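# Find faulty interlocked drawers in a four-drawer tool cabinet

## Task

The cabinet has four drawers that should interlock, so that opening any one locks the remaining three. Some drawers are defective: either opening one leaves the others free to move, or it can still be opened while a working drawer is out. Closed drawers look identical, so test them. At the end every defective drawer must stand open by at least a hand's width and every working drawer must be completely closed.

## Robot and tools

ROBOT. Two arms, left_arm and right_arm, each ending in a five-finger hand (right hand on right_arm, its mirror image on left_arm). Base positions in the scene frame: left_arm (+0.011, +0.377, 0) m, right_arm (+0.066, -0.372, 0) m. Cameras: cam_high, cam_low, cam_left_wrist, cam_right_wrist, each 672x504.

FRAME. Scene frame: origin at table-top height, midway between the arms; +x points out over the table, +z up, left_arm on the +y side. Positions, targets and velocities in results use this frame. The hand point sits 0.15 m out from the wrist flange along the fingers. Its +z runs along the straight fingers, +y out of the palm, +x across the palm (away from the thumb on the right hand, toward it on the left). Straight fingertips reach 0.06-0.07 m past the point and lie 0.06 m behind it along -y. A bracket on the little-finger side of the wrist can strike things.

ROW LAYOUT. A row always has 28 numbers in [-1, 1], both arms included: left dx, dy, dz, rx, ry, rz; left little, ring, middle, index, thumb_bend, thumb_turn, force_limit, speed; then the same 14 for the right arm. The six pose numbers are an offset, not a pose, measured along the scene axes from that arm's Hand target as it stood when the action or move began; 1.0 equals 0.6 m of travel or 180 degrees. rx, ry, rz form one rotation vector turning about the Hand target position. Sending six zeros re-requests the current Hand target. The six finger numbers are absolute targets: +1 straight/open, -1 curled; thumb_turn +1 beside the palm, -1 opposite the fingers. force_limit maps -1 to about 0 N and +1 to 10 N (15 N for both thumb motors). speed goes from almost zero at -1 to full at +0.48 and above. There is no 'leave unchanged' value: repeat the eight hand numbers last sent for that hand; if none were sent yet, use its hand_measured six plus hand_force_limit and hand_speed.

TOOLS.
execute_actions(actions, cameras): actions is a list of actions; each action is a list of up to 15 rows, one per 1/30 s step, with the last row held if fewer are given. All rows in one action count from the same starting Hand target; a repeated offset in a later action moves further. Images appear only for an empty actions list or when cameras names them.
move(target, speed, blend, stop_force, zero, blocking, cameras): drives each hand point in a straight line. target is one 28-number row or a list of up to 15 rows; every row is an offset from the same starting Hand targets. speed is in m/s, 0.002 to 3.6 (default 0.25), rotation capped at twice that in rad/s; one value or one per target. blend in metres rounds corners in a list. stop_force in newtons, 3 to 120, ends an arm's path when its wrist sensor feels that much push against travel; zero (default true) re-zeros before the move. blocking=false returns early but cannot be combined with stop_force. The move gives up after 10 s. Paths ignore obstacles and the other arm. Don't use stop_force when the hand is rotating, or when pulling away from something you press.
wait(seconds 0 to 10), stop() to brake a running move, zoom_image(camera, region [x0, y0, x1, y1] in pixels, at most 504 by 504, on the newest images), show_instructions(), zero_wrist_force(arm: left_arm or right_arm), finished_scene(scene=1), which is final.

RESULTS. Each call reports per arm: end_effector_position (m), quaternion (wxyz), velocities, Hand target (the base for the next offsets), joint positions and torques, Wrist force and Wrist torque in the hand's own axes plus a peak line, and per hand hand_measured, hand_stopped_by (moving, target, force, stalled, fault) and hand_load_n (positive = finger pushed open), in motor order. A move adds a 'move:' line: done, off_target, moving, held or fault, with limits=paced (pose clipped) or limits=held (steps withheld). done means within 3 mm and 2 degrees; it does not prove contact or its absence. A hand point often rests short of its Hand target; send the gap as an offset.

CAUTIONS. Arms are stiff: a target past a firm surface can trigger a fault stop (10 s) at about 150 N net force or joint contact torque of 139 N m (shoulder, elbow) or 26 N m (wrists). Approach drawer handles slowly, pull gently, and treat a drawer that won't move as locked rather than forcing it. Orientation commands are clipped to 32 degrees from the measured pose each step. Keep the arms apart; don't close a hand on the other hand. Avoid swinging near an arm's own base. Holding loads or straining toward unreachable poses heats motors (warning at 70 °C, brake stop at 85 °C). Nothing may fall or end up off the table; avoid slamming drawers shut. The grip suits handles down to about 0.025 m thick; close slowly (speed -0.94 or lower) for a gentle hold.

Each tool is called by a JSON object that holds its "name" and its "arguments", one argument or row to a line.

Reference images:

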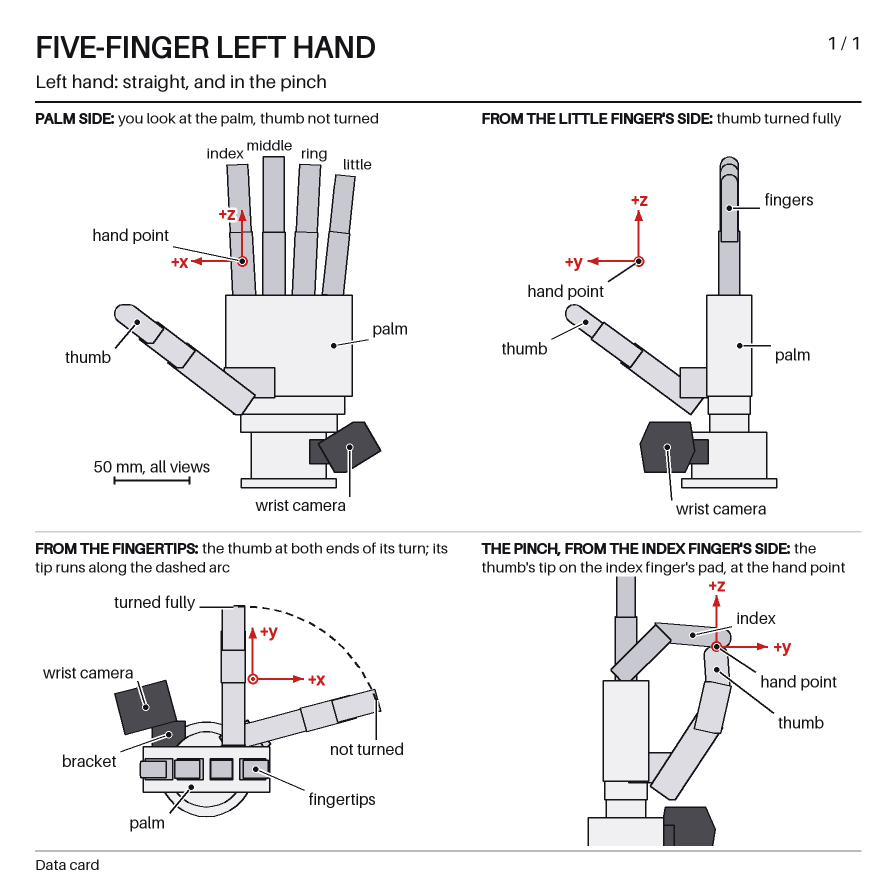

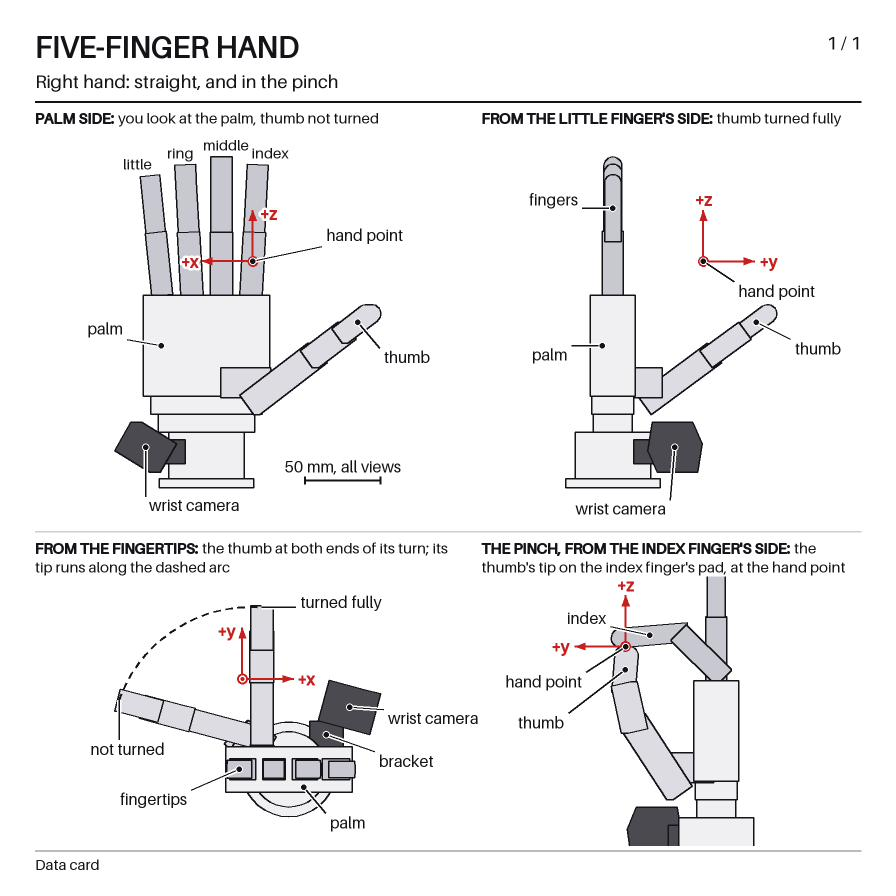

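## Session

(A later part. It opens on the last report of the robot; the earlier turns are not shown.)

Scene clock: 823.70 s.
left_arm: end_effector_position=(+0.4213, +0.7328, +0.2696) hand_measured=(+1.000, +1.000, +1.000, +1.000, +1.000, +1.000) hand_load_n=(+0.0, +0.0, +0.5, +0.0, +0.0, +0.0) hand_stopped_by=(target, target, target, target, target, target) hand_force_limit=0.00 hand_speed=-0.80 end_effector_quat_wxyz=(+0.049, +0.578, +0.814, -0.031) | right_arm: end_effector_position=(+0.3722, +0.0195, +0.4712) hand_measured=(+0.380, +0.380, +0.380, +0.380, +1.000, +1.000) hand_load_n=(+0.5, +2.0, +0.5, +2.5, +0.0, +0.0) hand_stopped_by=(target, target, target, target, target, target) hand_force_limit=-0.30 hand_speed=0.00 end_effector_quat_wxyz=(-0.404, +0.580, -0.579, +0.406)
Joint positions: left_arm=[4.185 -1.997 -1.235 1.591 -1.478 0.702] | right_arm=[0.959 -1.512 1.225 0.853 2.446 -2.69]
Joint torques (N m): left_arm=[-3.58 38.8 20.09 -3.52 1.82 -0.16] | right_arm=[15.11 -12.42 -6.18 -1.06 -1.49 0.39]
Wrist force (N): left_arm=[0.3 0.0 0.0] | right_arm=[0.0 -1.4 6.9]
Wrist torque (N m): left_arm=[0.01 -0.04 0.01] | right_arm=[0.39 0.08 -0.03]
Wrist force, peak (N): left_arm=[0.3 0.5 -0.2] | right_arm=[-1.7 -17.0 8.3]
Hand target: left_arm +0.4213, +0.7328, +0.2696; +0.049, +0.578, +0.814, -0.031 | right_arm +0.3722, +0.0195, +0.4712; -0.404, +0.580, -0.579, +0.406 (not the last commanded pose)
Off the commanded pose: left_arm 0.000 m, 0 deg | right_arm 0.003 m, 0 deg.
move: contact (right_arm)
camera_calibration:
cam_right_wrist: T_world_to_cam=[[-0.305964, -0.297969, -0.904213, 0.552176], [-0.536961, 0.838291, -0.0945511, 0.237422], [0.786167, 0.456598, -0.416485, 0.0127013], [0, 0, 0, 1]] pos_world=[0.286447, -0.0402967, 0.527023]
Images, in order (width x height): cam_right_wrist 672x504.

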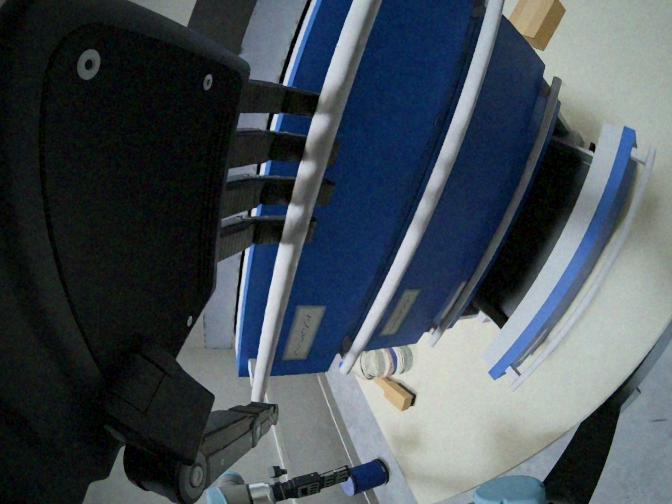

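{"name": "move", "arguments": {
  "target": [
    [0,0,0,0,0,0,1,1,1,1,1,1,0,-0.8,0.012,0,0,0,0,0,0.38,0.38,0.38,0.38,1,1,-0.3,0],
    [0,0,0,0,0,0,1,1,1,1,1,1,0,-0.8,0.065,0,0,0,0,0,0.38,0.38,0.38,0.38,1,1,-0.3,0],
    [0,0,0,0,0,0,1,1,1,1,1,1,0,-0.8,0.085,0,0,0,0,0,0.38,0.38,0.38,0.38,1,1,-0.3,0]
  ],
  "speed": [0.01,0.03,0.012],
  "blend": [0.001,0.001,0],
  "stop_force": 50,
  "cameras": ["cam_right_wrist","cam_low"]
}}

{"name": "zoom_image", "arguments": {
  "camera": "cam_low",
  "region": [460, 80, 600, 320]
}}

Scene clock: 835.97 s.
left_arm: end_effector_position=(+0.4213, +0.7328, +0.2696) hand_measured=(+1.000, +1.000, +1.000, +1.000, +1.000, +1.000) hand_load_n=(+0.0, +0.0, +0.0, +0.0, +0.0, +0.0) hand_stopped_by=(target, target, target, target, target, target) hand_force_limit=0.00 hand_speed=-0.80 end_effector_quat_wxyz=(+0.049, +0.578, +0.814, -0.031) | right_arm: end_effector_position=(+0.4232, +0.0195, +0.4712) hand_measured=(+0.380, +0.380, +0.378, +0.380, +1.000, +1.000) hand_load_n=(+0.0, -5.0, -17.5, -7.0, +0.0, -0.5) hand_stopped_by=(target, target, target, target, target, target) hand_force_limit=-0.30 hand_speed=0.00 end_effector_quat_wxyz=(-0.404, +0.580, -0.579, +0.406)
Joint positions: left_arm=[4.185 -1.997 -1.235 1.591 -1.478 0.702] | right_arm=[0.847 -1.482 1.184 0.802 2.349 -2.775]
Joint torques (N m): left_arm=[-3.55 38.06 20.34 -3.52 1.78 -0.14] | right_arm=[-4.42 6.02 -0.97 -4.7 2.76 1.28]
Wrist force (N): left_arm=[0.1 -0.2 0.0] | right_arm=[-2.2 -4.3 -44.5]
Wrist torque (N m): left_arm=[-0.02 -0.01 0.01] | right_arm=[1.48 1.13 0.01]
Wrist force, peak (N): left_arm=[0.3 0.3 -0.4] | right_arm=[-2.2 -4.3 -44.5]
Hand target: left_arm +0.4213, +0.7328, +0.2696; +0.049, +0.578, +0.814, -0.031 | right_arm +0.4232, +0.0195, +0.4712; -0.404, +0.580, -0.579, +0.406
Off the commanded pose: left_arm 0.000 m, 0 deg | right_arm 0.000 m, 0 deg.
move: done
camera_calibration:
cam_right_wrist: T_world_to_cam=[[-0.305884, -0.29789, -0.904266, 0.567875], [-0.536903, 0.838329, -0.0945519, 0.264799], [0.786238, 0.456581, -0.416369, -0.0274365], [0, 0, 0, 1]] pos_world=[0.337447, -0.0402971, 0.527123]
Images, in order (width x height): cam_low 672x504, cam_right_wrist 672x504.

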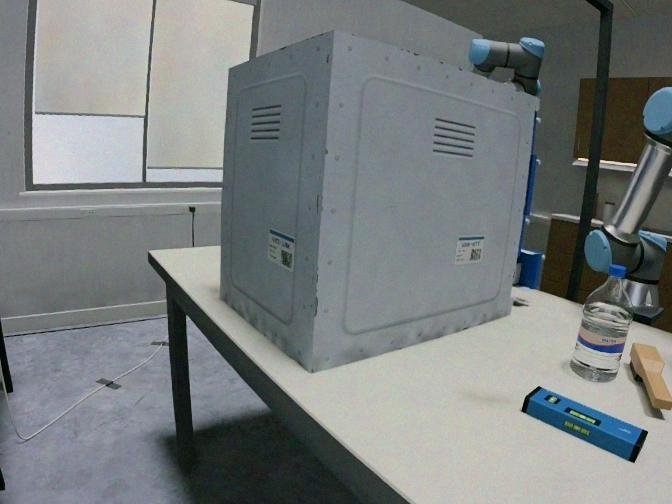

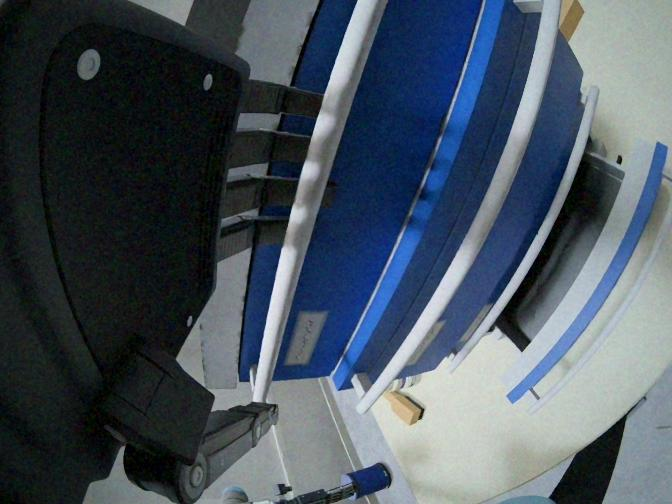

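Scaled by 2.100 from the camera's 672x504 image, which has a finer 960x720 frame.

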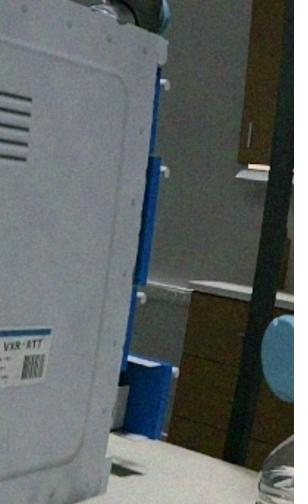

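{"name": "move", "arguments": {
  "target": [
    [0,0,0,0,0,0,1,1,1,1,1,1,0,-0.8,-0.008,0,0,0,0,0,0.38,0.38,0.38,0.38,1,1,-0.3,0],
    [0,0,0,0,0,0,1,1,1,1,1,1,0,-0.8,-0.008,0,0.07,0,0,0,0.38,0.38,0.38,0.38,1,1,-0.3,0],
    [0,0,0,0,0,0,1,1,1,1,1,1,0,-0.8,-0.15,0,0.07,0,0,0,0.38,0.38,0.38,0.38,1,1,-0.3,0],
    [0,0,0,0,0,0,1,1,1,1,1,1,0,-0.8,-0.15,0,-0.345,0,0,0,0.38,0.38,0.38,0.38,1,1,-0.3,0],
    [0,0,0,0,0,0,1,1,1,1,1,1,0,-0.8,-0.045,0,-0.345,0,0,0,-0.05,-0.05,-0.05,-0.05,1,1,0.2,0]
  ],
  "speed": [0.02,0.06,0.15,0.25,0.1],
  "blend": [0,0.01,0.02,0,0]
}}

{"name": "move", "arguments": {
  "target": [
    [0,0,0,0,0,0,1,1,1,1,1,1,0,-0.8,0.083,0,0,0,0,0,-0.05,-0.05,-0.05,-0.05,1,1,0.2,0]
  ],
  "speed": 0.012,
  "stop_force": 50,
  "cameras": ["cam_right_wrist","cam_low"]
}}

{"name": "zoom_image", "arguments": {
  "camera": "cam_low",
  "region": [460, 80, 600, 320]
}}

Scene clock: 854.13 s.
left_arm: end_effector_position=(+0.4213, +0.7328, +0.2696) hand_measured=(+1.000, +1.000, +1.000, +1.000, +1.000, +1.000) hand_load_n=(+0.0, +0.0, +0.0, +0.0, +0.0, +0.0) hand_stopped_by=(target, target, target, target, target, target) hand_force_limit=0.00 hand_speed=-0.80 end_effector_quat_wxyz=(+0.049, +0.578, +0.814, -0.031) | right_arm: end_effector_position=(+0.3962, +0.0195, +0.2642) hand_measured=(-0.050, -0.050, -0.050, -0.050, +1.000, +1.000) hand_load_n=(+0.0, +0.0, +0.0, +0.0, +0.0, +0.0) hand_stopped_by=(target, target, target, target, target, target) hand_force_limit=0.20 hand_speed=0.00 end_effector_quat_wxyz=(-0.404, +0.580, -0.579, +0.406)
Joint positions: left_arm=[4.185 -1.997 -1.235 1.591 -1.478 0.702] | right_arm=[0.904 -1.513 1.756 0.291 2.399 -2.733]
Joint torques (N m): left_arm=[-3.97 38.78 20.49 -3.54 1.82 -0.17] | right_arm=[12.11 -31.71 -7.59 2.26 -0.42 -1.11]
Wrist force (N): left_arm=[0.2 0.3 -0.2] | right_arm=[-1.8 1.0 1.6]
Wrist torque (N m): left_arm=[0.05 -0.03 0.00] | right_arm=[0.39 0.25 -0.03]
Wrist force, peak (N): left_arm=[0.4 0.4 -0.3] | right_arm=[-1.6 -4.9 -44.7]
Hand target: left_arm +0.4213, +0.7328, +0.2696; +0.049, +0.578, +0.814, -0.031 | right_arm +0.3962, +0.0195, +0.2642; -0.404, +0.580, -0.579, +0.406
Off the commanded pose: left_arm 0.000 m, 0 deg | right_arm 0.000 m, 0 deg.
move: done

Scene clock: 857.53 s.
left_arm: end_effector_position=(+0.4213, +0.7328, +0.2696) hand_measured=(+1.000, +1.000, +1.000, +1.000, +1.000, +1.000) hand_load_n=(+0.0, +0.0, +0.0, +0.0, +0.0, -0.5) hand_stopped_by=(target, target, target, target, target, target) hand_force_limit=0.00 hand_speed=-0.80 end_effector_quat_wxyz=(+0.049, +0.578, +0.814, -0.031) | right_arm: end_effector_position=(+0.4243, +0.0195, +0.2642) hand_measured=(-0.050, -0.050, -0.050, -0.050, +1.000, +1.000) hand_load_n=(-1.5, -3.0, -2.0, -4.0, +0.0, +0.0) hand_stopped_by=(target, target, target, target, target, target) hand_force_limit=0.20 hand_speed=0.00 end_effector_quat_wxyz=(-0.404, +0.580, -0.579, +0.406)
Joint positions: left_arm=[4.185 -1.997 -1.235 1.591 -1.478 0.702] | right_arm=[0.845 -1.497 1.734 0.265 2.347 -2.776]
Joint torques (N m): left_arm=[-3.54 38.27 20.29 -3.53 1.79 -0.19] | right_arm=[-1.43 -22.25 -9.69 -1.56 1.74 1.59]
Wrist force (N): left_arm=[-0.1 0.1 -0.2] | right_arm=[0.8 3.7 -41.5]
Wrist torque (N m): left_arm=[0.04 0.01 -0.01] | right_arm=[2.20 1.32 0.27]
Wrist force, peak (N): left_arm=[0.4 0.2 -0.4] | right_arm=[0.9 6.7 -65.0]
Hand target: left_arm +0.4213, +0.7328, +0.2696; +0.049, +0.578, +0.814, -0.031 | right_arm +0.4243, +0.0195, +0.2642; -0.404, +0.580, -0.579, +0.406 (not the last commanded pose)
Off the commanded pose: left_arm 0.000 m, 0 deg | right_arm 0.022 m, 0 deg.
move: contact (right_arm)
camera_calibration:
cam_right_wrist: T_world_to_cam=[[-0.305978, -0.298151, -0.904148, 0.381013], [-0.537058, 0.838217, -0.0946605, 0.245899], [0.786095, 0.456616, -0.416601, -0.114367], [0, 0, 0, 1]] pos_world=[0.338547, -0.0402956, 0.320123]
Images, in order (width x height): cam_low 672x504, cam_right_wrist 672x504.

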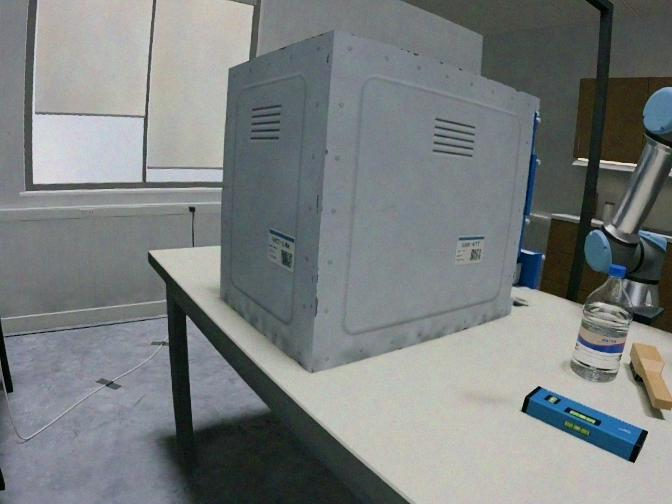

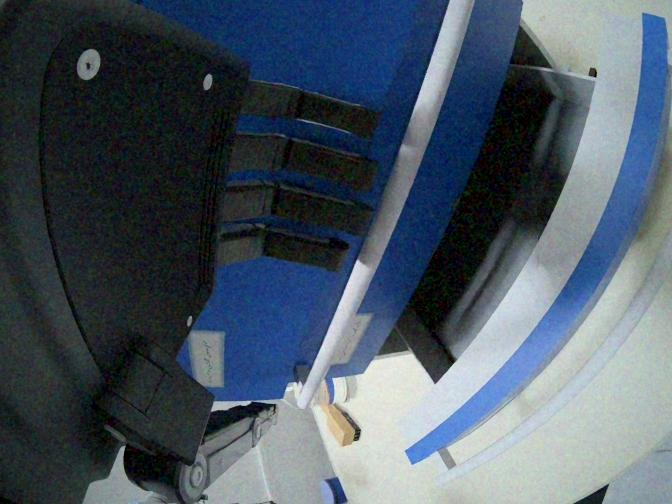

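Scaled by 2.100 from the camera's 672x504 image, which has a finer 960x720 frame.

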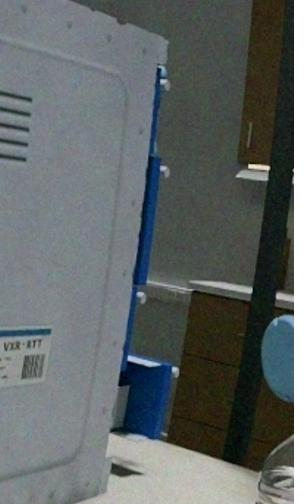

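{"name": "move", "arguments": {
  "target": [
    [0,0,0,0,0,0,1,1,1,1,1,1,0,-0.8,-0.1572,0,0,0,0,0,-0.05,-0.05,-0.05,-0.05,1,1,0.2,0],
    [0,0,0,0,0,0,1,1,1,1,1,1,0,-0.8,-0.1572,0,0.23,0,0,0,0.38,0.38,0.38,0.38,1,1,-0.3,0],
    [0,0,0,0,0,0,1,1,1,1,1,1,0,-0.8,-0.0655,0,0.23,0,0,0,0.38,0.38,0.38,0.38,1,1,-0.3,0]
  ],
  "speed": [0.12,0.2,0.1],
  "cameras": ["cam_right_wrist"]
}}

Scene clock: 898.63 s.
left_arm: end_effector_position=(+0.4213, +0.7328, +0.2696) hand_measured=(+1.000, +1.000, +1.000, +1.000, +1.000, +1.000) hand_load_n=(+0.0, +0.0, +0.0, +0.0, +0.0, +0.0) hand_stopped_by=(target, target, target, target, target, target) hand_force_limit=0.00 hand_speed=-0.80 end_effector_quat_wxyz=(+0.049, +0.578, +0.814, -0.031) | right_arm: end_effector_position=(+0.3850, +0.0195, +0.4022) hand_measured=(+0.380, +0.380, +0.380, +0.380, +1.000, +1.000) hand_load_n=(-0.5, +0.0, +0.0, +0.0, +0.0, +0.0) hand_stopped_by=(target, target, target, target, target, target) hand_force_limit=-0.30 hand_speed=0.00 end_effector_quat_wxyz=(-0.404, +0.580, -0.579, +0.406)
Joint positions: left_arm=[4.185 -1.997 -1.235 1.591 -1.478 0.702] | right_arm=[0.929 -1.54 1.431 0.657 2.421 -2.714]
Joint torques (N m): left_arm=[-3.78 38.79 20.27 -3.53 1.75 -0.12] | right_arm=[7.53 -31.11 -8.1 2.55 1.85 0.97]
Wrist force (N): left_arm=[0.3 -0.1 0.0] | right_arm=[-1.7 1.3 1.5]
Wrist torque (N m): left_arm=[0.00 -0.05 0.02] | right_arm=[0.43 0.23 -0.02]
Wrist force, peak (N): left_arm=[0.6 0.0 -0.2] | right_arm=[0.8 3.6 -41.5]
Hand target: left_arm +0.4213, +0.7328, +0.2696; +0.049, +0.578, +0.814, -0.031 | right_arm +0.3850, +0.0195, +0.4022; -0.404, +0.580, -0.579, +0.406
Off the commanded pose: left_arm 0.000 m, 0 deg | right_arm 0.000 m, 0 deg.
move: done
camera_calibration:
cam_right_wrist: T_world_to_cam=[[-0.305994, -0.298127, -0.904151, 0.493767], [-0.537049, 0.838226, -0.0946345, 0.237842], [0.786096, 0.456615, -0.416601, -0.025983], [0, 0, 0, 1]] pos_world=[0.299247, -0.0402958, 0.458123]
Images, in order (width x height): cam_right_wrist 672x504.

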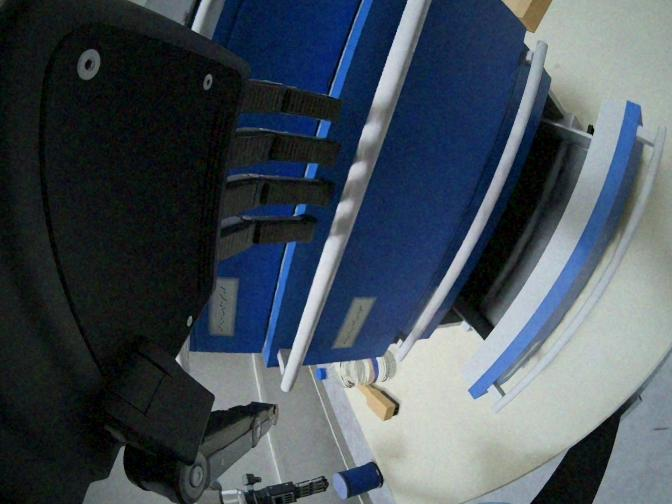

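{"name": "move", "arguments": {
  "target": [
    [0,0,0,0,0,0,1,1,1,1,1,1,0,-0.8,0.025,0,0,0,0,0,0.38,0.38,0.38,0.38,1,1,-0.3,0],
    [0,0,0,0,0,0,1,1,1,1,1,1,0,-0.8,0.025,0,-0.056,0,0,0,0.38,0.38,0.38,0.38,1,1,-0.3,0]
  ],
  "speed": 0.03,
  "stop_force": 10,
  "cameras": ["cam_right_wrist"]
}}

Scene clock: 908.03 s.
left_arm: end_effector_position=(+0.4213, +0.7328, +0.2696) hand_measured=(+1.000, +1.000, +1.000, +1.000, +1.000, +1.000) hand_load_n=(+0.0, +0.0, +0.0, +0.0, +0.0, +0.0) hand_stopped_by=(target, target, target, target, target, target) hand_force_limit=0.00 hand_speed=-0.80 end_effector_quat_wxyz=(+0.049, +0.578, +0.814, -0.031) | right_arm: end_effector_position=(+0.4000, +0.0195, +0.3686) hand_measured=(+0.380, +0.380, +0.380, +0.380, +1.000, +1.000) hand_load_n=(+0.0, -0.5, -0.5, +0.0, +0.0, +0.0) hand_stopped_by=(target, target, target, target, target, target) hand_force_limit=-0.30 hand_speed=0.00 end_effector_quat_wxyz=(-0.404, +0.580, -0.579, +0.406)
Joint positions: left_arm=[4.185 -1.997 -1.235 1.591 -1.478 0.702] | right_arm=[0.896 -1.538 1.512 0.554 2.392 -2.74]
Joint torques (N m): left_arm=[-3.67 39.3 20.51 -3.54 1.86 -0.26] | right_arm=[9.51 -28.35 -32.42 2.43 0.46 -1.4]
Wrist force (N): left_arm=[0.2 0.0 0.0] | right_arm=[-1.4 1.6 1.3]
Wrist torque (N m): left_arm=[0.00 -0.03 0.01] | right_arm=[0.39 0.21 0.10]
Wrist force, peak (N): left_arm=[0.3 0.5 -0.4] | right_arm=[-1.9 1.2 1.7]
Hand target: left_arm +0.4213, +0.7328, +0.2696; +0.049, +0.578, +0.814, -0.031 | right_arm +0.4000, +0.0195, +0.3686; -0.404, +0.580, -0.579, +0.406
Off the commanded pose: left_arm 0.000 m, 0 deg | right_arm 0.000 m, 0 deg.
move: done
camera_calibration:
cam_right_wrist: T_world_to_cam=[[-0.305978, -0.298151, -0.904148, 0.46797], [-0.537058, 0.838217, -0.0946605, 0.242731], [0.786095, 0.456616, -0.416601, -0.0517722], [0, 0, 0, 1]] pos_world=[0.314247, -0.0402956, 0.424523]
Images, in order (width x height): cam_right_wrist 672x504.

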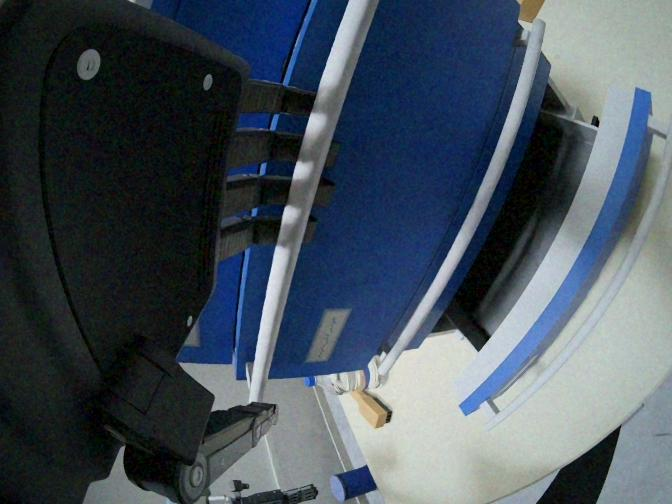

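{"name": "move", "arguments": {
  "target": [
    [0,0,0,0,0,0,1,1,1,1,1,1,0,-0.8,-0.0667,0,0,0,0,0,0.38,0.38,0.38,0.38,1,1,-0.3,0]
  ],
  "speed": 0.02,
  "stop_force": 40,
  "cameras": ["cam_right_wrist"]
}}

Scene clock: 915.93 s.
left_arm: end_effector_position=(+0.4213, +0.7328, +0.2696) hand_measured=(+1.000, +1.000, +1.000, +1.000, +1.000, +1.000) hand_load_n=(+0.0, +0.0, +0.0, +0.0, +0.0, +0.0) hand_stopped_by=(target, target, target, target, target, target) hand_force_limit=0.00 hand_speed=-0.80 end_effector_quat_wxyz=(+0.049, +0.578, +0.814, -0.031) | right_arm: end_effector_position=(+0.3599, +0.0195, +0.3686) hand_measured=(+0.380, +0.380, +0.380, +0.380, +1.000, +1.000) hand_load_n=(+1.0, +2.5, +1.0, +3.0, +0.0, +0.0) hand_stopped_by=(target, target, target, target, target, target) hand_force_limit=-0.30 hand_speed=0.00 end_effector_quat_wxyz=(-0.404, +0.580, -0.579, +0.406)
Joint positions: left_arm=[4.185 -1.997 -1.235 1.591 -1.478 0.702] | right_arm=[0.988 -1.553 1.536 0.603 2.47 -2.665]
Joint torques (N m): left_arm=[-4.36 38.44 20.34 -3.55 1.78 -0.15] | right_arm=[-9.99 -10.6 -28.73 -0.32 -1.28 -1.96]
Wrist force (N): left_arm=[0.2 0.3 -0.2] | right_arm=[-2.5 -4.7 7.4]
Wrist torque (N m): left_arm=[0.06 -0.03 0.00] | right_arm=[0.27 0.06 -0.17]
Wrist force, peak (N): left_arm=[0.5 0.4 -0.4] | right_arm=[-2.0 -6.5 28.8]
Hand target: left_arm +0.4213, +0.7328, +0.2696; +0.049, +0.578, +0.814, -0.031 | right_arm +0.3599, +0.0195, +0.3686; -0.404, +0.580, -0.579, +0.406
Off the commanded pose: left_arm 0.000 m, 0 deg | right_arm 0.000 m, 0 deg.
move: done
camera_calibration:
cam_right_wrist: T_world_to_cam=[[-0.305938, -0.298163, -0.904157, 0.455724], [-0.537134, 0.83817, -0.0946539, 0.221265], [0.78606, 0.456695, -0.416581, -0.0203235], [0, 0, 0, 1]] pos_world=[0.274247, -0.0402956, 0.424523]
Images, in order (width x height): cam_right_wrist 672x504.

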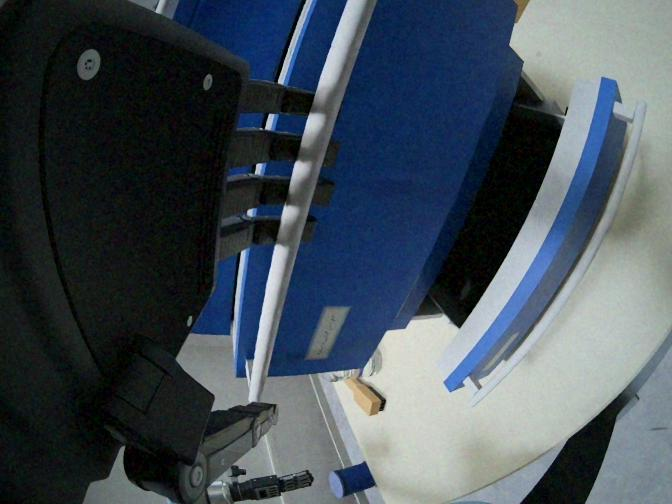

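{"name": "move", "arguments": {
  "target": [
    [0,0,0,0,0,0,1,1,1,1,1,1,0,-0.8,0.0133,0,0,0,0,0,0.38,0.38,0.38,0.38,1,1,-0.3,0],
    [0,0,0,0,0,0,1,1,1,1,1,1,0,-0.8,0.105,0,0,0,0,0,0.38,0.38,0.38,0.38,1,1,-0.3,0]
  ],
  "speed": [0.01,0.02],
  "blend": [0.001,0],
  "stop_force": 45,
  "cameras": ["cam_right_wrist"]
}}

Scene clock: 926.73 s.
left_arm: end_effector_position=(+0.4213, +0.7328, +0.2696) hand_measured=(+1.000, +1.000, +1.000, +1.000, +1.000, +1.000) hand_load_n=(+0.0, +0.0, +0.0, +0.0, +0.0, +0.0) hand_stopped_by=(target, target, target, target, target, target) hand_force_limit=0.00 hand_speed=-0.80 end_effector_quat_wxyz=(+0.049, +0.578, +0.814, -0.031) | right_arm: end_effector_position=(+0.4224, +0.0195, +0.3686) hand_measured=(+0.380, +0.380, +0.378, +0.380, +1.000, +1.000) hand_load_n=(+0.0, -3.5, -16.5, -4.5, +0.0, -0.5) hand_stopped_by=(target, target, target, target, target, target) hand_force_limit=-0.30 hand_speed=0.00 end_effector_quat_wxyz=(-0.404, +0.580, -0.579, +0.406)
Joint positions: left_arm=[4.185 -1.997 -1.235 1.591 -1.478 0.702] | right_arm=[0.848 -1.523 1.494 0.534 2.35 -2.774]
Joint torques (N m): left_arm=[-4.69 39.13 20.21 -3.54 1.69 -0.19] | right_arm=[-0.21 -17.96 -4.31 -0.33 2.22 1.52]
Wrist force (N): left_arm=[0.3 0.1 -0.2] | right_arm=[-1.3 -3.8 -38.7]
Wrist torque (N m): left_arm=[0.04 -0.05 0.01] | right_arm=[1.22 1.09 -0.06]
Wrist force, peak (N): left_arm=[0.5 0.3 -0.3] | right_arm=[-1.9 -5.0 -48.9]
Hand target: left_arm +0.4213, +0.7328, +0.2696; +0.049, +0.578, +0.814, -0.031 | right_arm +0.4224, +0.0195, +0.3686; -0.404, +0.580, -0.579, +0.406 (not the last commanded pose)
Off the commanded pose: left_arm 0.000 m, 0 deg | right_arm 0.001 m, 0 deg.
move: contact (right_arm); path passed 1 of 2 targets
camera_calibration:
cam_right_wrist: T_world_to_cam=[[-0.306057, -0.298233, -0.904094, 0.474825], [-0.537117, 0.838179, -0.0946626, 0.25478], [0.786024, 0.456633, -0.416716, -0.0693077], [0, 0, 0, 1]] pos_world=[0.336648, -0.0402952, 0.424523]
Images, in order (width x height): cam_right_wrist 672x504.

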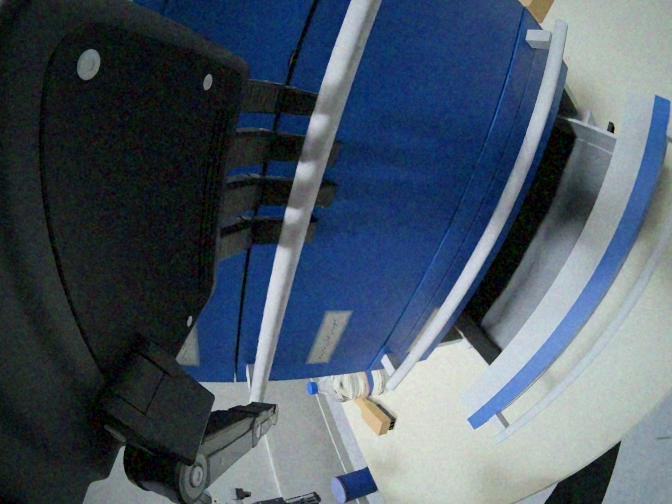

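{"name": "move", "arguments": {
  "target": [
    [0,0,0,0,0,0,1,1,1,1,1,1,0,-0.8,-0.012,0,0,0,0,0,0.38,0.38,0.38,0.38,1,1,-0.3,0],
    [0,0,0,0,0,0,1,1,1,1,1,1,0,-0.8,-0.012,0,0.0583,0,0,0,0.38,0.38,0.38,0.38,1,1,-0.3,0],
    [0,0,0,0,0,0,1,1,1,1,1,1,0,-0.8,-0.137,0,0.0583,0,0,0,0.38,0.38,0.38,0.38,1,1,-0.3,0],
    [0,0,0,0,0,0,1,1,1,1,1,1,0,-0.8,-0.137,0,-0.1767,0,0,0,0.38,0.38,0.38,0.38,1,1,-0.3,0],
    [0,0,0,0,0,0,1,1,1,1,1,1,0,-0.8,-0.027,0,-0.1767,0,0,0,0.38,0.38,0.38,0.38,1,1,-0.3,0]
  ],
  "speed": [0.02,0.06,0.12,0.15,0.1],
  "blend": [0,0.005,0.015,0.015,0]
}}

{"name": "move", "arguments": {
  "target": [
    [0,0,0,0,0,0,1,1,1,1,1,1,0,-0.8,0.0167,0,-0.015,0,0,0,0.38,0.38,0.38,0.38,1,1,-0.3,0],
    [0,0,0,0,0,0,1,1,1,1,1,1,0,-0.8,0.0167,0,-0.075,0,0,0,0.38,0.38,0.38,0.38,1,1,-0.3,0]
  ],
  "speed": 0.03,
  "stop_force": 10,
  "cameras": ["cam_right_wrist"]
}}

Scene clock: 948.50 s.
left_arm: end_effector_position=(+0.4213, +0.7328, +0.2696) hand_measured=(+1.000, +1.000, +1.000, +1.000, +1.000, +1.000) hand_load_n=(+0.0, +0.0, +0.0, +0.0, +0.0, +0.0) hand_stopped_by=(target, target, target, target, target, target) hand_force_limit=0.00 hand_speed=-0.80 end_effector_quat_wxyz=(+0.049, +0.578, +0.814, -0.031) | right_arm: end_effector_position=(+0.4063, +0.0195, +0.2626) hand_measured=(+0.380, +0.380, +0.380, +0.380, +1.000, +1.000) hand_load_n=(+0.0, +0.0, +0.0, +0.0, +0.0, -0.5) hand_stopped_by=(target, target, target, target, target, target) hand_force_limit=-0.30 hand_speed=0.00 end_effector_quat_wxyz=(-0.404, +0.580, -0.579, +0.406)
Joint positions: left_arm=[4.185 -1.997 -1.235 1.591 -1.478 0.702] | right_arm=[0.882 -1.507 1.751 0.277 2.38 -2.75]
Joint torques (N m): left_arm=[-4.41 39.68 20.39 -3.49 1.82 -0.18] | right_arm=[7.78 -32.35 -7.07 2.5 1.8 1.16]
Wrist force (N): left_arm=[0.2 0.3 0.1] | right_arm=[-1.5 1.2 1.4]
Wrist torque (N m): left_arm=[0.04 -0.02 0.00] | right_arm=[0.41 0.21 -0.01]
Wrist force, peak (N): left_arm=[0.4 0.5 -0.2] | right_arm=[-1.2 -3.6 -38.8]
Hand target: left_arm +0.4213, +0.7328, +0.2696; +0.049, +0.578, +0.814, -0.031 | right_arm +0.4062, +0.0195, +0.2626; -0.404, +0.580, -0.579, +0.406
Off the commanded pose: left_arm 0.000 m, 0 deg | right_arm 0.000 m, 0 deg.
move: done

Scene clock: 951.23 s.
left_arm: end_effector_position=(+0.4213, +0.7328, +0.2696) hand_measured=(+1.000, +1.000, +1.000, +1.000, +1.000, +1.000) hand_load_n=(+0.0, +0.0, +0.0, +0.0, -0.5, +0.0) hand_stopped_by=(target, target, target, target, target, target) hand_force_limit=0.00 hand_speed=-0.80 end_effector_quat_wxyz=(+0.049, +0.578, +0.814, -0.031) | right_arm: end_effector_position=(+0.4162, +0.0195, +0.2176) hand_measured=(+0.380, +0.380, +0.380, +0.380, +1.000, +1.000) hand_load_n=(+0.0, +0.0, +0.0, +0.0, +0.0, +0.0) hand_stopped_by=(target, target, target, target, target, target) hand_force_limit=-0.30 hand_speed=0.00 end_effector_quat_wxyz=(-0.404, +0.580, -0.579, +0.406)
Joint positions: left_arm=[4.185 -1.997 -1.235 1.591 -1.478 0.702] | right_arm=[0.861 -1.469 1.829 0.151 2.362 -2.765]
Joint torques (N m): left_arm=[-3.95 39.62 20.05 -3.59 1.91 -0.15] | right_arm=[10.53 -32.91 -30.47 2.5 1.16 -1.35]
Wrist force (N): left_arm=[0.3 0.2 0.2] | right_arm=[-1.4 1.2 1.5]
Wrist torque (N m): left_arm=[0.02 -0.04 0.01] | right_arm=[0.41 0.20 0.13]
Wrist force, peak (N): left_arm=[0.5 0.2 -0.4] | right_arm=[-1.6 1.7 1.7]
Hand target: left_arm +0.4213, +0.7328, +0.2696; +0.049, +0.578, +0.814, -0.031 | right_arm +0.4162, +0.0195, +0.2176; -0.404, +0.580, -0.579, +0.406
Off the commanded pose: left_arm 0.000 m, 0 deg | right_arm 0.000 m, 0 deg.
move: done
camera_calibration:
cam_right_wrist: T_world_to_cam=[[-0.306032, -0.298219, -0.904107, 0.336436], [-0.537075, 0.838203, -0.0946853, 0.237203], [0.786063, 0.456597, -0.416683, -0.12746], [0, 0, 0, 1]] pos_world=[0.330548, -0.0402952, 0.273523]
Images, in order (width x height): cam_right_wrist 672x504.

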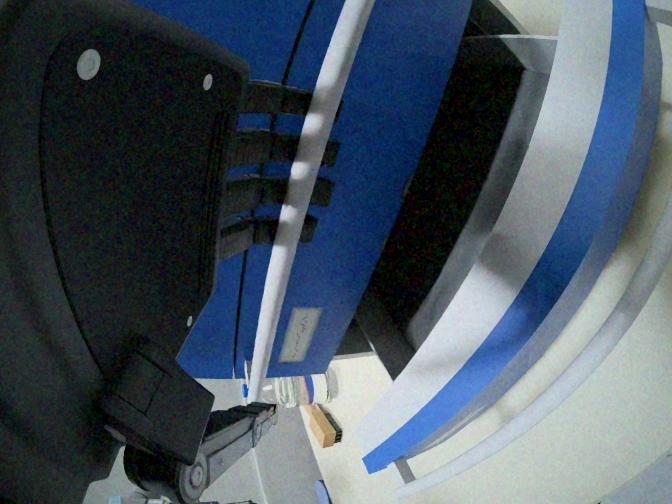

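{"name": "move", "arguments": {
  "target": [
    [0,0,0,0,0,0,1,1,1,1,1,1,0,-0.8,-0.01,0,0,0,0,0,0.38,0.38,0.38,0.38,1,1,-0.3,0],
    [0,0,0,0,0,0,1,1,1,1,1,1,0,-0.8,-0.1733,0,0,0,0,0,0.38,0.38,0.38,0.38,1,1,-0.3,0],
    [0,0,0,0,0,0,1,1,1,1,1,1,0,-0.8,-0.165,0,0,0,0,0,0.38,0.38,0.38,0.38,1,1,-0.3,0],
    [0,0,0,0,0,0,1,1,1,1,1,1,0,-0.8,-0.165,0,0.3073,0,0,0,0.38,0.38,0.38,0.38,1,1,-0.3,0],
    [0,0,0,0,0,0,1,1,1,1,1,1,0,-0.8,-0.013,0,0.3073,0,0,0,0.38,0.38,0.38,0.38,1,1,-0.3,0]
  ],
  "speed": [0.01,0.04,0.02,0.15,0.1],
  "blend": [0.001,0,0.001,0.01,0],
  "cameras": ["cam_right_wrist"]
}}

{"name": "move", "arguments": {
  "target": [
    [0,0,0,0,0,0,1,1,1,1,1,1,0,-0.8,0.0133,0,0,0,0,0,0.38,0.38,0.38,0.38,1,1,-0.3,0],
    [0,0,0,0,0,0,1,1,1,1,1,1,0,-0.8,0.0133,0,-0.0557,0,0,0,0.38,0.38,0.38,0.38,1,1,-0.3,0]
  ],
  "speed": 0.03,
  "stop_force": 10,
  "cameras": ["cam_right_wrist"]
}}

Scene clock: 968.87 s.
left_arm: end_effector_position=(+0.4213, +0.7328, +0.2696) hand_measured=(+1.000, +1.000, +1.000, +1.000, +1.000, +1.000) hand_load_n=(+0.0, +0.0, +0.0, +0.0, +0.0, +0.0) hand_stopped_by=(target, target, target, target, target, target) hand_force_limit=0.00 hand_speed=-0.80 end_effector_quat_wxyz=(+0.049, +0.578, +0.814, -0.031) | right_arm: end_effector_position=(+0.4085, +0.0195, +0.4020) hand_measured=(+0.380, +0.380, +0.380, +0.380, +1.000, +1.000) hand_load_n=(+0.0, +0.0, +0.0, +0.0, +0.0, -0.5) hand_stopped_by=(target, target, target, target, target, target) hand_force_limit=-0.30 hand_speed=0.00 end_effector_quat_wxyz=(-0.404, +0.580, -0.579, +0.406)
Joint positions: left_arm=[4.185 -1.997 -1.235 1.591 -1.478 0.702] | right_arm=[0.878 -1.527 1.415 0.632 2.376 -2.753]
Joint torques (N m): left_arm=[-3.95 39.19 20.1 -3.64 1.81 -0.07] | right_arm=[8.36 -32.03 -9.58 2.47 1.74 1.16]
Wrist force (N): left_arm=[0.0 0.2 -0.3] | right_arm=[-1.4 1.4 1.3]
Wrist torque (N m): left_arm=[0.05 0.00 -0.01] | right_arm=[0.46 0.20 0.00]
Wrist force, peak (N): left_arm=[0.4 0.3 -0.6] | right_arm=[-4.3 -11.0 29.7]
Hand target: left_arm +0.4213, +0.7328, +0.2696; +0.049, +0.578, +0.814, -0.031 | right_arm +0.4084, +0.0195, +0.4019; -0.404, +0.580, -0.579, +0.406
Off the commanded pose: left_arm 0.000 m, 0 deg | right_arm 0.000 m, 0 deg.
move: done
camera_calibration:
cam_right_wrist: T_world_to_cam=[[-0.305994, -0.298127, -0.904151, 0.500777], [-0.537049, 0.838226, -0.0946345, 0.250443], [0.786096, 0.456615, -0.416601, -0.0445396], [0, 0, 0, 1]] pos_world=[0.322747, -0.0402958, 0.457923]
Images, in order (width x height): cam_right_wrist 672x504.

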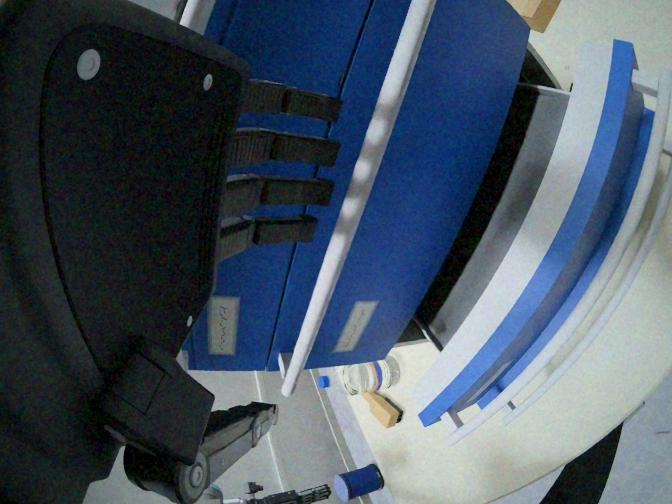

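Scene clock: 971.23 s.
left_arm: end_effector_position=(+0.4213, +0.7328, +0.2696) hand_measured=(+1.000, +1.000, +1.000, +1.000, +1.000, +1.000) hand_load_n=(+0.0, +0.0, +0.0, +0.0, +0.0, +0.0) hand_stopped_by=(target, target, target, target, target, target) hand_force_limit=0.00 hand_speed=-0.80 end_effector_quat_wxyz=(+0.049, +0.578, +0.814, -0.031) | right_arm: end_effector_position=(+0.4164, +0.0195, +0.3685) hand_measured=(+0.380, +0.380, +0.380, +0.380, +1.000, +1.000) hand_load_n=(+0.0, +0.0, +0.0, +0.0, -0.5, -0.5) hand_stopped_by=(target, target, target, target, target, target) hand_force_limit=-0.30 hand_speed=0.00 end_effector_quat_wxyz=(-0.404, +0.580, -0.579, +0.406)
Joint positions: left_arm=[4.185 -1.997 -1.235 1.591 -1.478 0.702] | right_arm=[0.861 -1.528 1.499 0.539 2.361 -2.765]
Joint torques (N m): left_arm=[-4.38 39.14 20.41 -3.69 1.78 -0.21] | right_arm=[9.79 -28.54 -31.8 2.48 0.47 -1.51]
Wrist force (N): left_arm=[0.3 0.4 0.0] | right_arm=[-1.2 1.5 1.5]
Wrist torque (N m): left_arm=[0.06 -0.04 0.00] | right_arm=[0.46 0.18 0.12]
Wrist force, peak (N): left_arm=[0.4 0.3 -0.3] | right_arm=[-1.1 1.9 1.4]
Hand target: left_arm +0.4213, +0.7328, +0.2696; +0.049, +0.578, +0.814, -0.031 | right_arm +0.4164, +0.0195, +0.3685; -0.404, +0.580, -0.579, +0.406
Off the commanded pose: left_arm 0.000 m, 0 deg | right_arm 0.000 m, 0 deg.
move: done
camera_calibration:
cam_right_wrist: T_world_to_cam=[[-0.306032, -0.298219, -0.904107, 0.472896], [-0.537075, 0.838203, -0.0946853, 0.251545], [0.786063, 0.456597, -0.416683, -0.0646612], [0, 0, 0, 1]] pos_world=[0.330648, -0.0402952, 0.424423]
Images, in order (width x height): cam_right_wrist 672x504.

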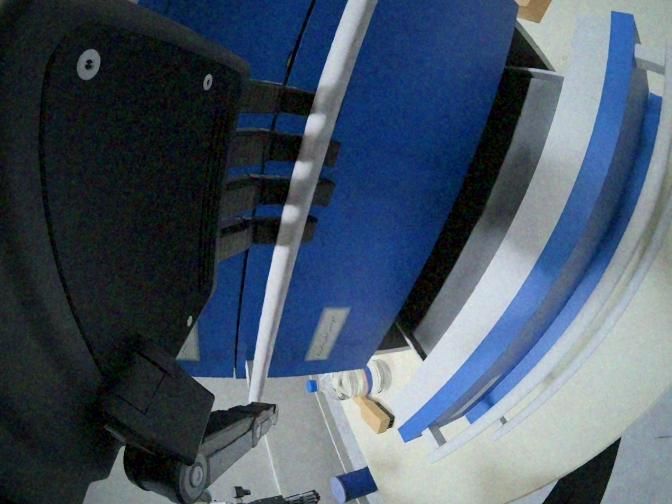

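{"name": "move", "arguments": {
  "target": [
    [0,0,0,0,0,0,1,1,1,1,1,1,0,-0.8,-0.01,0,0,0,0,0,0.38,0.38,0.38,0.38,1,1,-0.3,0],
    [0,0,0,0,0,0,1,1,1,1,1,1,0,-0.8,-0.0833,0,0,0,0,0,0.38,0.38,0.38,0.38,1,1,-0.3,0]
  ],
  "speed": [0.012,0.03],
  "blend": [0.001,0],
  "stop_force": 30,
  "cameras": ["cam_right_wrist"]
}}

Scene clock: 979.57 s.
left_arm: end_effector_position=(+0.4213, +0.7328, +0.2696) hand_measured=(+1.000, +1.000, +1.000, +1.000, +1.000, +1.000) hand_load_n=(+0.0, +0.0, +0.0, +0.0, +0.0, +0.0) hand_stopped_by=(target, target, target, target, target, target) hand_force_limit=0.00 hand_speed=-0.80 end_effector_quat_wxyz=(+0.049, +0.578, +0.814, -0.031) | right_arm: end_effector_position=(+0.3664, +0.0195, +0.3685) hand_measured=(+0.380, +0.380, +0.380, +0.380, +1.000, +1.000) hand_load_n=(+0.5, +1.5, +0.0, +2.0, +0.0, +0.0) hand_stopped_by=(target, target, target, target, target, target) hand_force_limit=-0.30 hand_speed=0.00 end_effector_quat_wxyz=(-0.404, +0.580, -0.579, +0.406)
Joint positions: left_arm=[4.185 -1.997 -1.235 1.591 -1.478 0.702] | right_arm=[0.973 -1.552 1.533 0.594 2.457 -2.679]
Joint torques (N m): left_arm=[-4.78 39.91 20.78 -3.71 1.71 -0.2] | right_arm=[-11.02 -10.27 -29.7 -0.94 -1.1 -1.9]
Wrist force (N): left_arm=[0.2 0.2 0.0] | right_arm=[-1.6 -1.9 3.2]
Wrist torque (N m): left_arm=[0.03 -0.03 0.00] | right_arm=[0.41 0.12 -0.02]
Wrist force, peak (N): left_arm=[0.6 0.2 -0.3] | right_arm=[-2.1 -5.0 25.4]
Hand target: left_arm +0.4213, +0.7328, +0.2696; +0.049, +0.578, +0.814, -0.031 | right_arm +0.3664, +0.0195, +0.3685; -0.404, +0.580, -0.579, +0.406
Off the commanded pose: left_arm 0.000 m, 0 deg | right_arm 0.000 m, 0 deg.
move: done
camera_calibration:
cam_right_wrist: T_world_to_cam=[[-0.306033, -0.298218, -0.904107, 0.457625], [-0.537183, 0.838141, -0.0946271, 0.224748], [0.785988, 0.456712, -0.416697, -0.0254055], [0, 0, 0, 1]] pos_world=[0.280748, -0.0402952, 0.424423]
Images, in order (width x height): cam_right_wrist 672x504.

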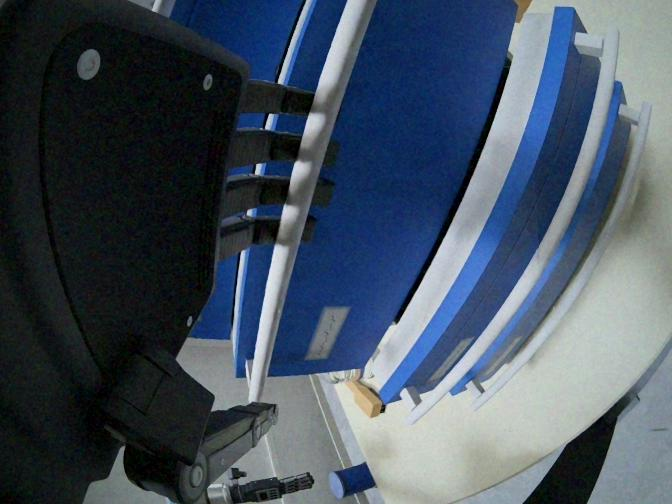

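{"name": "move", "arguments": {
  "target": [
    [0,0,0,0,0,0,1,1,1,1,1,1,0,-0.8,-0.01,0,0,0,0,0,0.38,0.38,0.38,0.38,1,1,-0.3,0],
    [0,0,0,0,0,0,1,1,1,1,1,1,0,-0.8,-0.0833,0,0,0,0,0,0.38,0.38,0.38,0.38,1,1,-0.3,0],
    [0,0,0,0,0,0,1,1,1,1,1,1,0,-0.8,-0.075,0,0,0,0,0,0.38,0.38,0.38,0.38,1,1,-0.3,0],
    [0,0,0,0,0,0,1,1,1,1,1,1,0,-0.8,-0.075,0,0.2225,0,0,0,0.38,0.38,0.38,0.38,1,1,-0.3,0],
    [0,0,0,0,0,0,1,1,1,1,1,1,0,-0.8,0.07,0,0.2225,0,0,0,0.38,0.38,0.38,0.38,1,1,-0.3,0]
  ],
  "speed": [0.01,0.04,0.02,0.15,0.1],
  "blend": [0.001,0,0.001,0.01,0]
}}

{"name": "move", "arguments": {
  "target": [
    [0,0,0,0,0,0,1,1,1,1,1,1,0,-0.8,0.0128,0,0,0,0,0,0.38,0.38,0.38,0.38,1,1,-0.3,0],
    [0,0,0,0,0,0,1,1,1,1,1,1,0,-0.8,0.0128,0,-0.0558,0,0,0,0.38,0.38,0.38,0.38,1,1,-0.3,0]
  ],
  "speed": 0.03,
  "stop_force": 10,
  "cameras": ["cam_right_wrist"]
}}

Scene clock: 1023.23 s.
left_arm: end_effector_position=(+0.4213, +0.7328, +0.2696) hand_measured=(+1.000, +1.000, +1.000, +1.000, +1.000, +1.000) hand_load_n=(+0.0, +0.0, +0.0, +0.0, +0.0, +0.0) hand_stopped_by=(target, target, target, target, target, target) hand_force_limit=0.00 hand_speed=-0.80 end_effector_quat_wxyz=(+0.049, +0.578, +0.814, -0.031) | right_arm: end_effector_position=(+0.4085, +0.0195, +0.5020) hand_measured=(+0.380, +0.380, +0.380, +0.380, +1.000, +1.000) hand_load_n=(+0.0, +0.0, +0.0, +0.0, +0.0, +0.0) hand_stopped_by=(target, target, target, target, target, target) hand_force_limit=-0.30 hand_speed=0.00 end_effector_quat_wxyz=(-0.404, +0.580, -0.579, +0.406)
Joint positions: left_arm=[4.185 -1.997 -1.235 1.591 -1.478 0.702] | right_arm=[0.878 -1.466 1.085 0.901 2.376 -2.753]
Joint torques (N m): left_arm=[-4.28 39.34 20.4 -3.72 1.78 -0.23] | right_arm=[7.81 -32.93 -6.56 2.46 1.72 1.06]
Wrist force (N): left_arm=[0.2 0.2 0.0] | right_arm=[-1.2 1.6 1.1]
Wrist torque (N m): left_arm=[0.04 -0.02 0.01] | right_arm=[0.51 0.18 0.01]
Wrist force, peak (N): left_arm=[0.5 0.4 0.0] | right_arm=[-1.7 -8.2 27.2]
Hand target: left_arm +0.4213, +0.7328, +0.2696; +0.049, +0.578, +0.814, -0.031 | right_arm +0.4084, +0.0195, +0.5020; -0.404, +0.580, -0.579, +0.406
Off the commanded pose: left_arm 0.000 m, 0 deg | right_arm 0.000 m, 0 deg.
move: done

Scene clock: 1025.67 s.
left_arm: end_effector_position=(+0.4213, +0.7328, +0.2696) hand_measured=(+1.000, +1.000, +1.000, +1.000, +1.000, +1.000) hand_load_n=(+0.0, +0.0, +0.0, +0.0, +0.0, +0.0) hand_stopped_by=(target, target, target, target, target, target) hand_force_limit=0.00 hand_speed=-0.80 end_effector_quat_wxyz=(+0.049, +0.578, +0.814, -0.031) | right_arm: end_effector_position=(+0.4161, +0.0195, +0.4702) hand_measured=(+0.380, +0.380, +0.380, +0.380, +1.000, +1.000) hand_load_n=(+1.0, +2.5, +0.5, +3.0, +0.0, -0.5) hand_stopped_by=(target, target, target, target, target, target) hand_force_limit=-0.30 hand_speed=0.00 end_effector_quat_wxyz=(-0.404, +0.580, -0.579, +0.406)
Joint positions: left_arm=[4.185 -1.997 -1.235 1.591 -1.478 0.702] | right_arm=[0.861 -1.488 1.194 0.805 2.362 -2.765]
Joint torques (N m): left_arm=[-4.76 39.61 20.93 -3.68 1.8 -0.24] | right_arm=[12.98 -14.9 -8.15 -0.96 -1.54 1]
Wrist force (N): left_arm=[0.4 0.0 0.0] | right_arm=[-1.0 -1.1 8.2]
Wrist torque (N m): left_arm=[0.02 -0.05 0.02] | right_arm=[0.34 0.12 0.02]
Wrist force, peak (N): left_arm=[0.1 0.5 -0.5] | right_arm=[-1.4 -15.4 7.0]
Hand target: left_arm +0.4213, +0.7328, +0.2696; +0.049, +0.578, +0.814, -0.031 | right_arm +0.4161, +0.0195, +0.4702; -0.404, +0.580, -0.579, +0.406 (not the last commanded pose)
Off the commanded pose: left_arm 0.000 m, 0 deg | right_arm 0.002 m, 0 deg.
move: contact (right_arm); path passed 1 of 2 targets
camera_calibration:
cam_right_wrist: T_world_to_cam=[[-0.306042, -0.298051, -0.904159, 0.56482], [-0.537021, 0.838253, -0.0945532, 0.260982], [0.786096, 0.456615, -0.416601, -0.0221805], [0, 0, 0, 1]] pos_world=[0.330448, -0.0402962, 0.526123]
Images, in order (width x height): cam_right_wrist 672x504.

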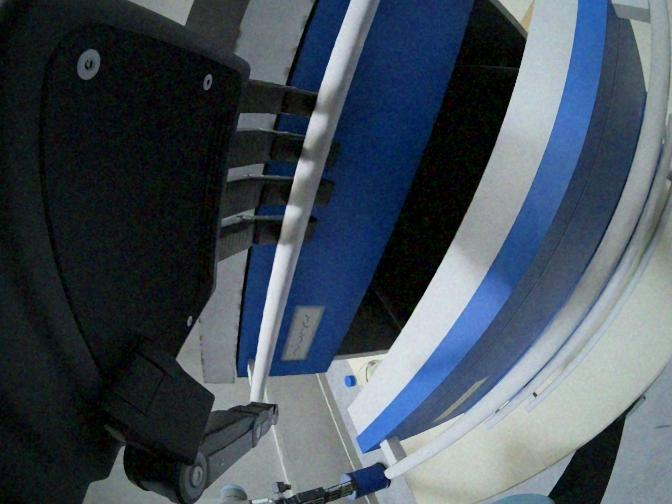

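{"name": "move", "arguments": {
  "target": [
    [0,0,0,0,0,0,1,1,1,1,1,1,0,-0.8,-0.01,0,0,0,0,0,0.38,0.38,0.38,0.38,1,1,-0.3,0],
    [0,0,0,0,0,0,1,1,1,1,1,1,0,-0.8,-0.08,0,0,0,0,0,0.38,0.38,0.38,0.38,1,1,-0.3,0]
  ],
  "speed": [0.012,0.03],
  "blend": [0.001,0],
  "stop_force": 30,
  "cameras": ["cam_right_wrist","cam_high"]
}}

Scene clock: 1034.33 s.
left_arm: end_effector_position=(+0.4213, +0.7328, +0.2696) hand_measured=(+1.000, +1.000, +1.000, +1.000, +1.000, +1.000) hand_load_n=(+0.0, +0.0, +0.0, +0.0, +0.0, +0.0) hand_stopped_by=(target, target, target, target, target, target) hand_force_limit=0.00 hand_speed=-0.80 end_effector_quat_wxyz=(+0.049, +0.578, +0.814, -0.031) | right_arm: end_effector_position=(+0.3681, +0.0195, +0.4702) hand_measured=(+0.380, +0.380, +0.380, +0.380, +1.000, +1.000) hand_load_n=(+0.5, +1.5, +0.5, +2.0, +0.0, +0.0) hand_stopped_by=(target, target, target, target, target, target) hand_force_limit=-0.30 hand_speed=0.00 end_effector_quat_wxyz=(-0.404, +0.580, -0.579, +0.406)
Joint positions: left_arm=[4.185 -1.997 -1.235 1.591 -1.478 0.702] | right_arm=[0.969 -1.514 1.231 0.856 2.454 -2.682]
Joint torques (N m): left_arm=[-4.89 39.87 21.19 -3.78 1.8 -0.09] | right_arm=[-10.47 -11.39 -30.03 -1.29 -1.56 -1.92]
Wrist force (N): left_arm=[0.1 0.0 -0.1] | right_arm=[0.2 -1.1 4.1]
Wrist torque (N m): left_arm=[0.02 -0.02 0.00] | right_arm=[0.43 0.20 0.03]
Wrist force, peak (N): left_arm=[0.5 -0.1 -0.6] | right_arm=[0.5 -7.4 30.1]
Hand target: left_arm +0.4213, +0.7328, +0.2696; +0.049, +0.578, +0.814, -0.031 | right_arm +0.3681, +0.0195, +0.4702; -0.404, +0.580, -0.579, +0.406
Off the commanded pose: left_arm 0.000 m, 0 deg | right_arm 0.000 m, 0 deg.
move: done
camera_calibration:
cam_right_wrist: T_world_to_cam=[[-0.306042, -0.298051, -0.904159, 0.550099], [-0.537021, 0.838253, -0.0945532, 0.235152], [0.786096, 0.456615, -0.416601, 0.0156307], [0, 0, 0, 1]] pos_world=[0.282348, -0.0402962, 0.526123]
Images, in order (width x height): cam_high 672x504, cam_right_wrist 672x504.

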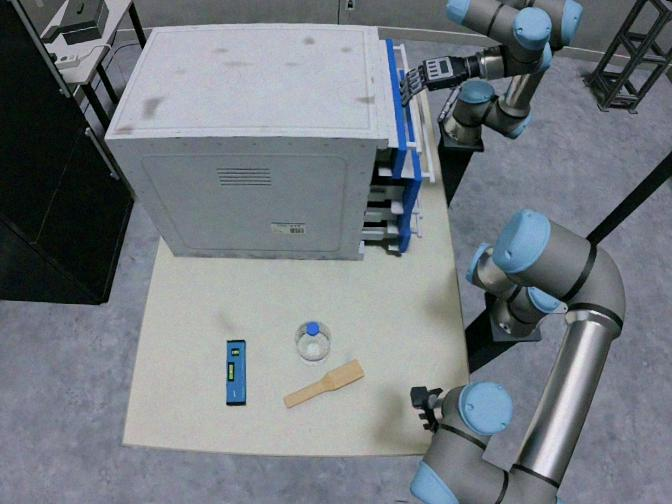

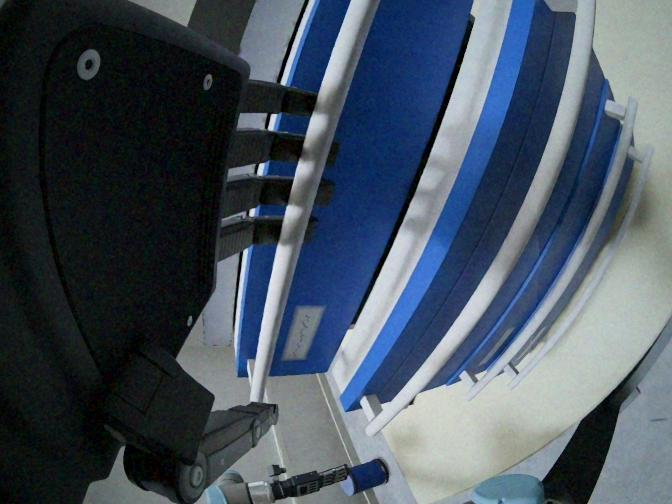

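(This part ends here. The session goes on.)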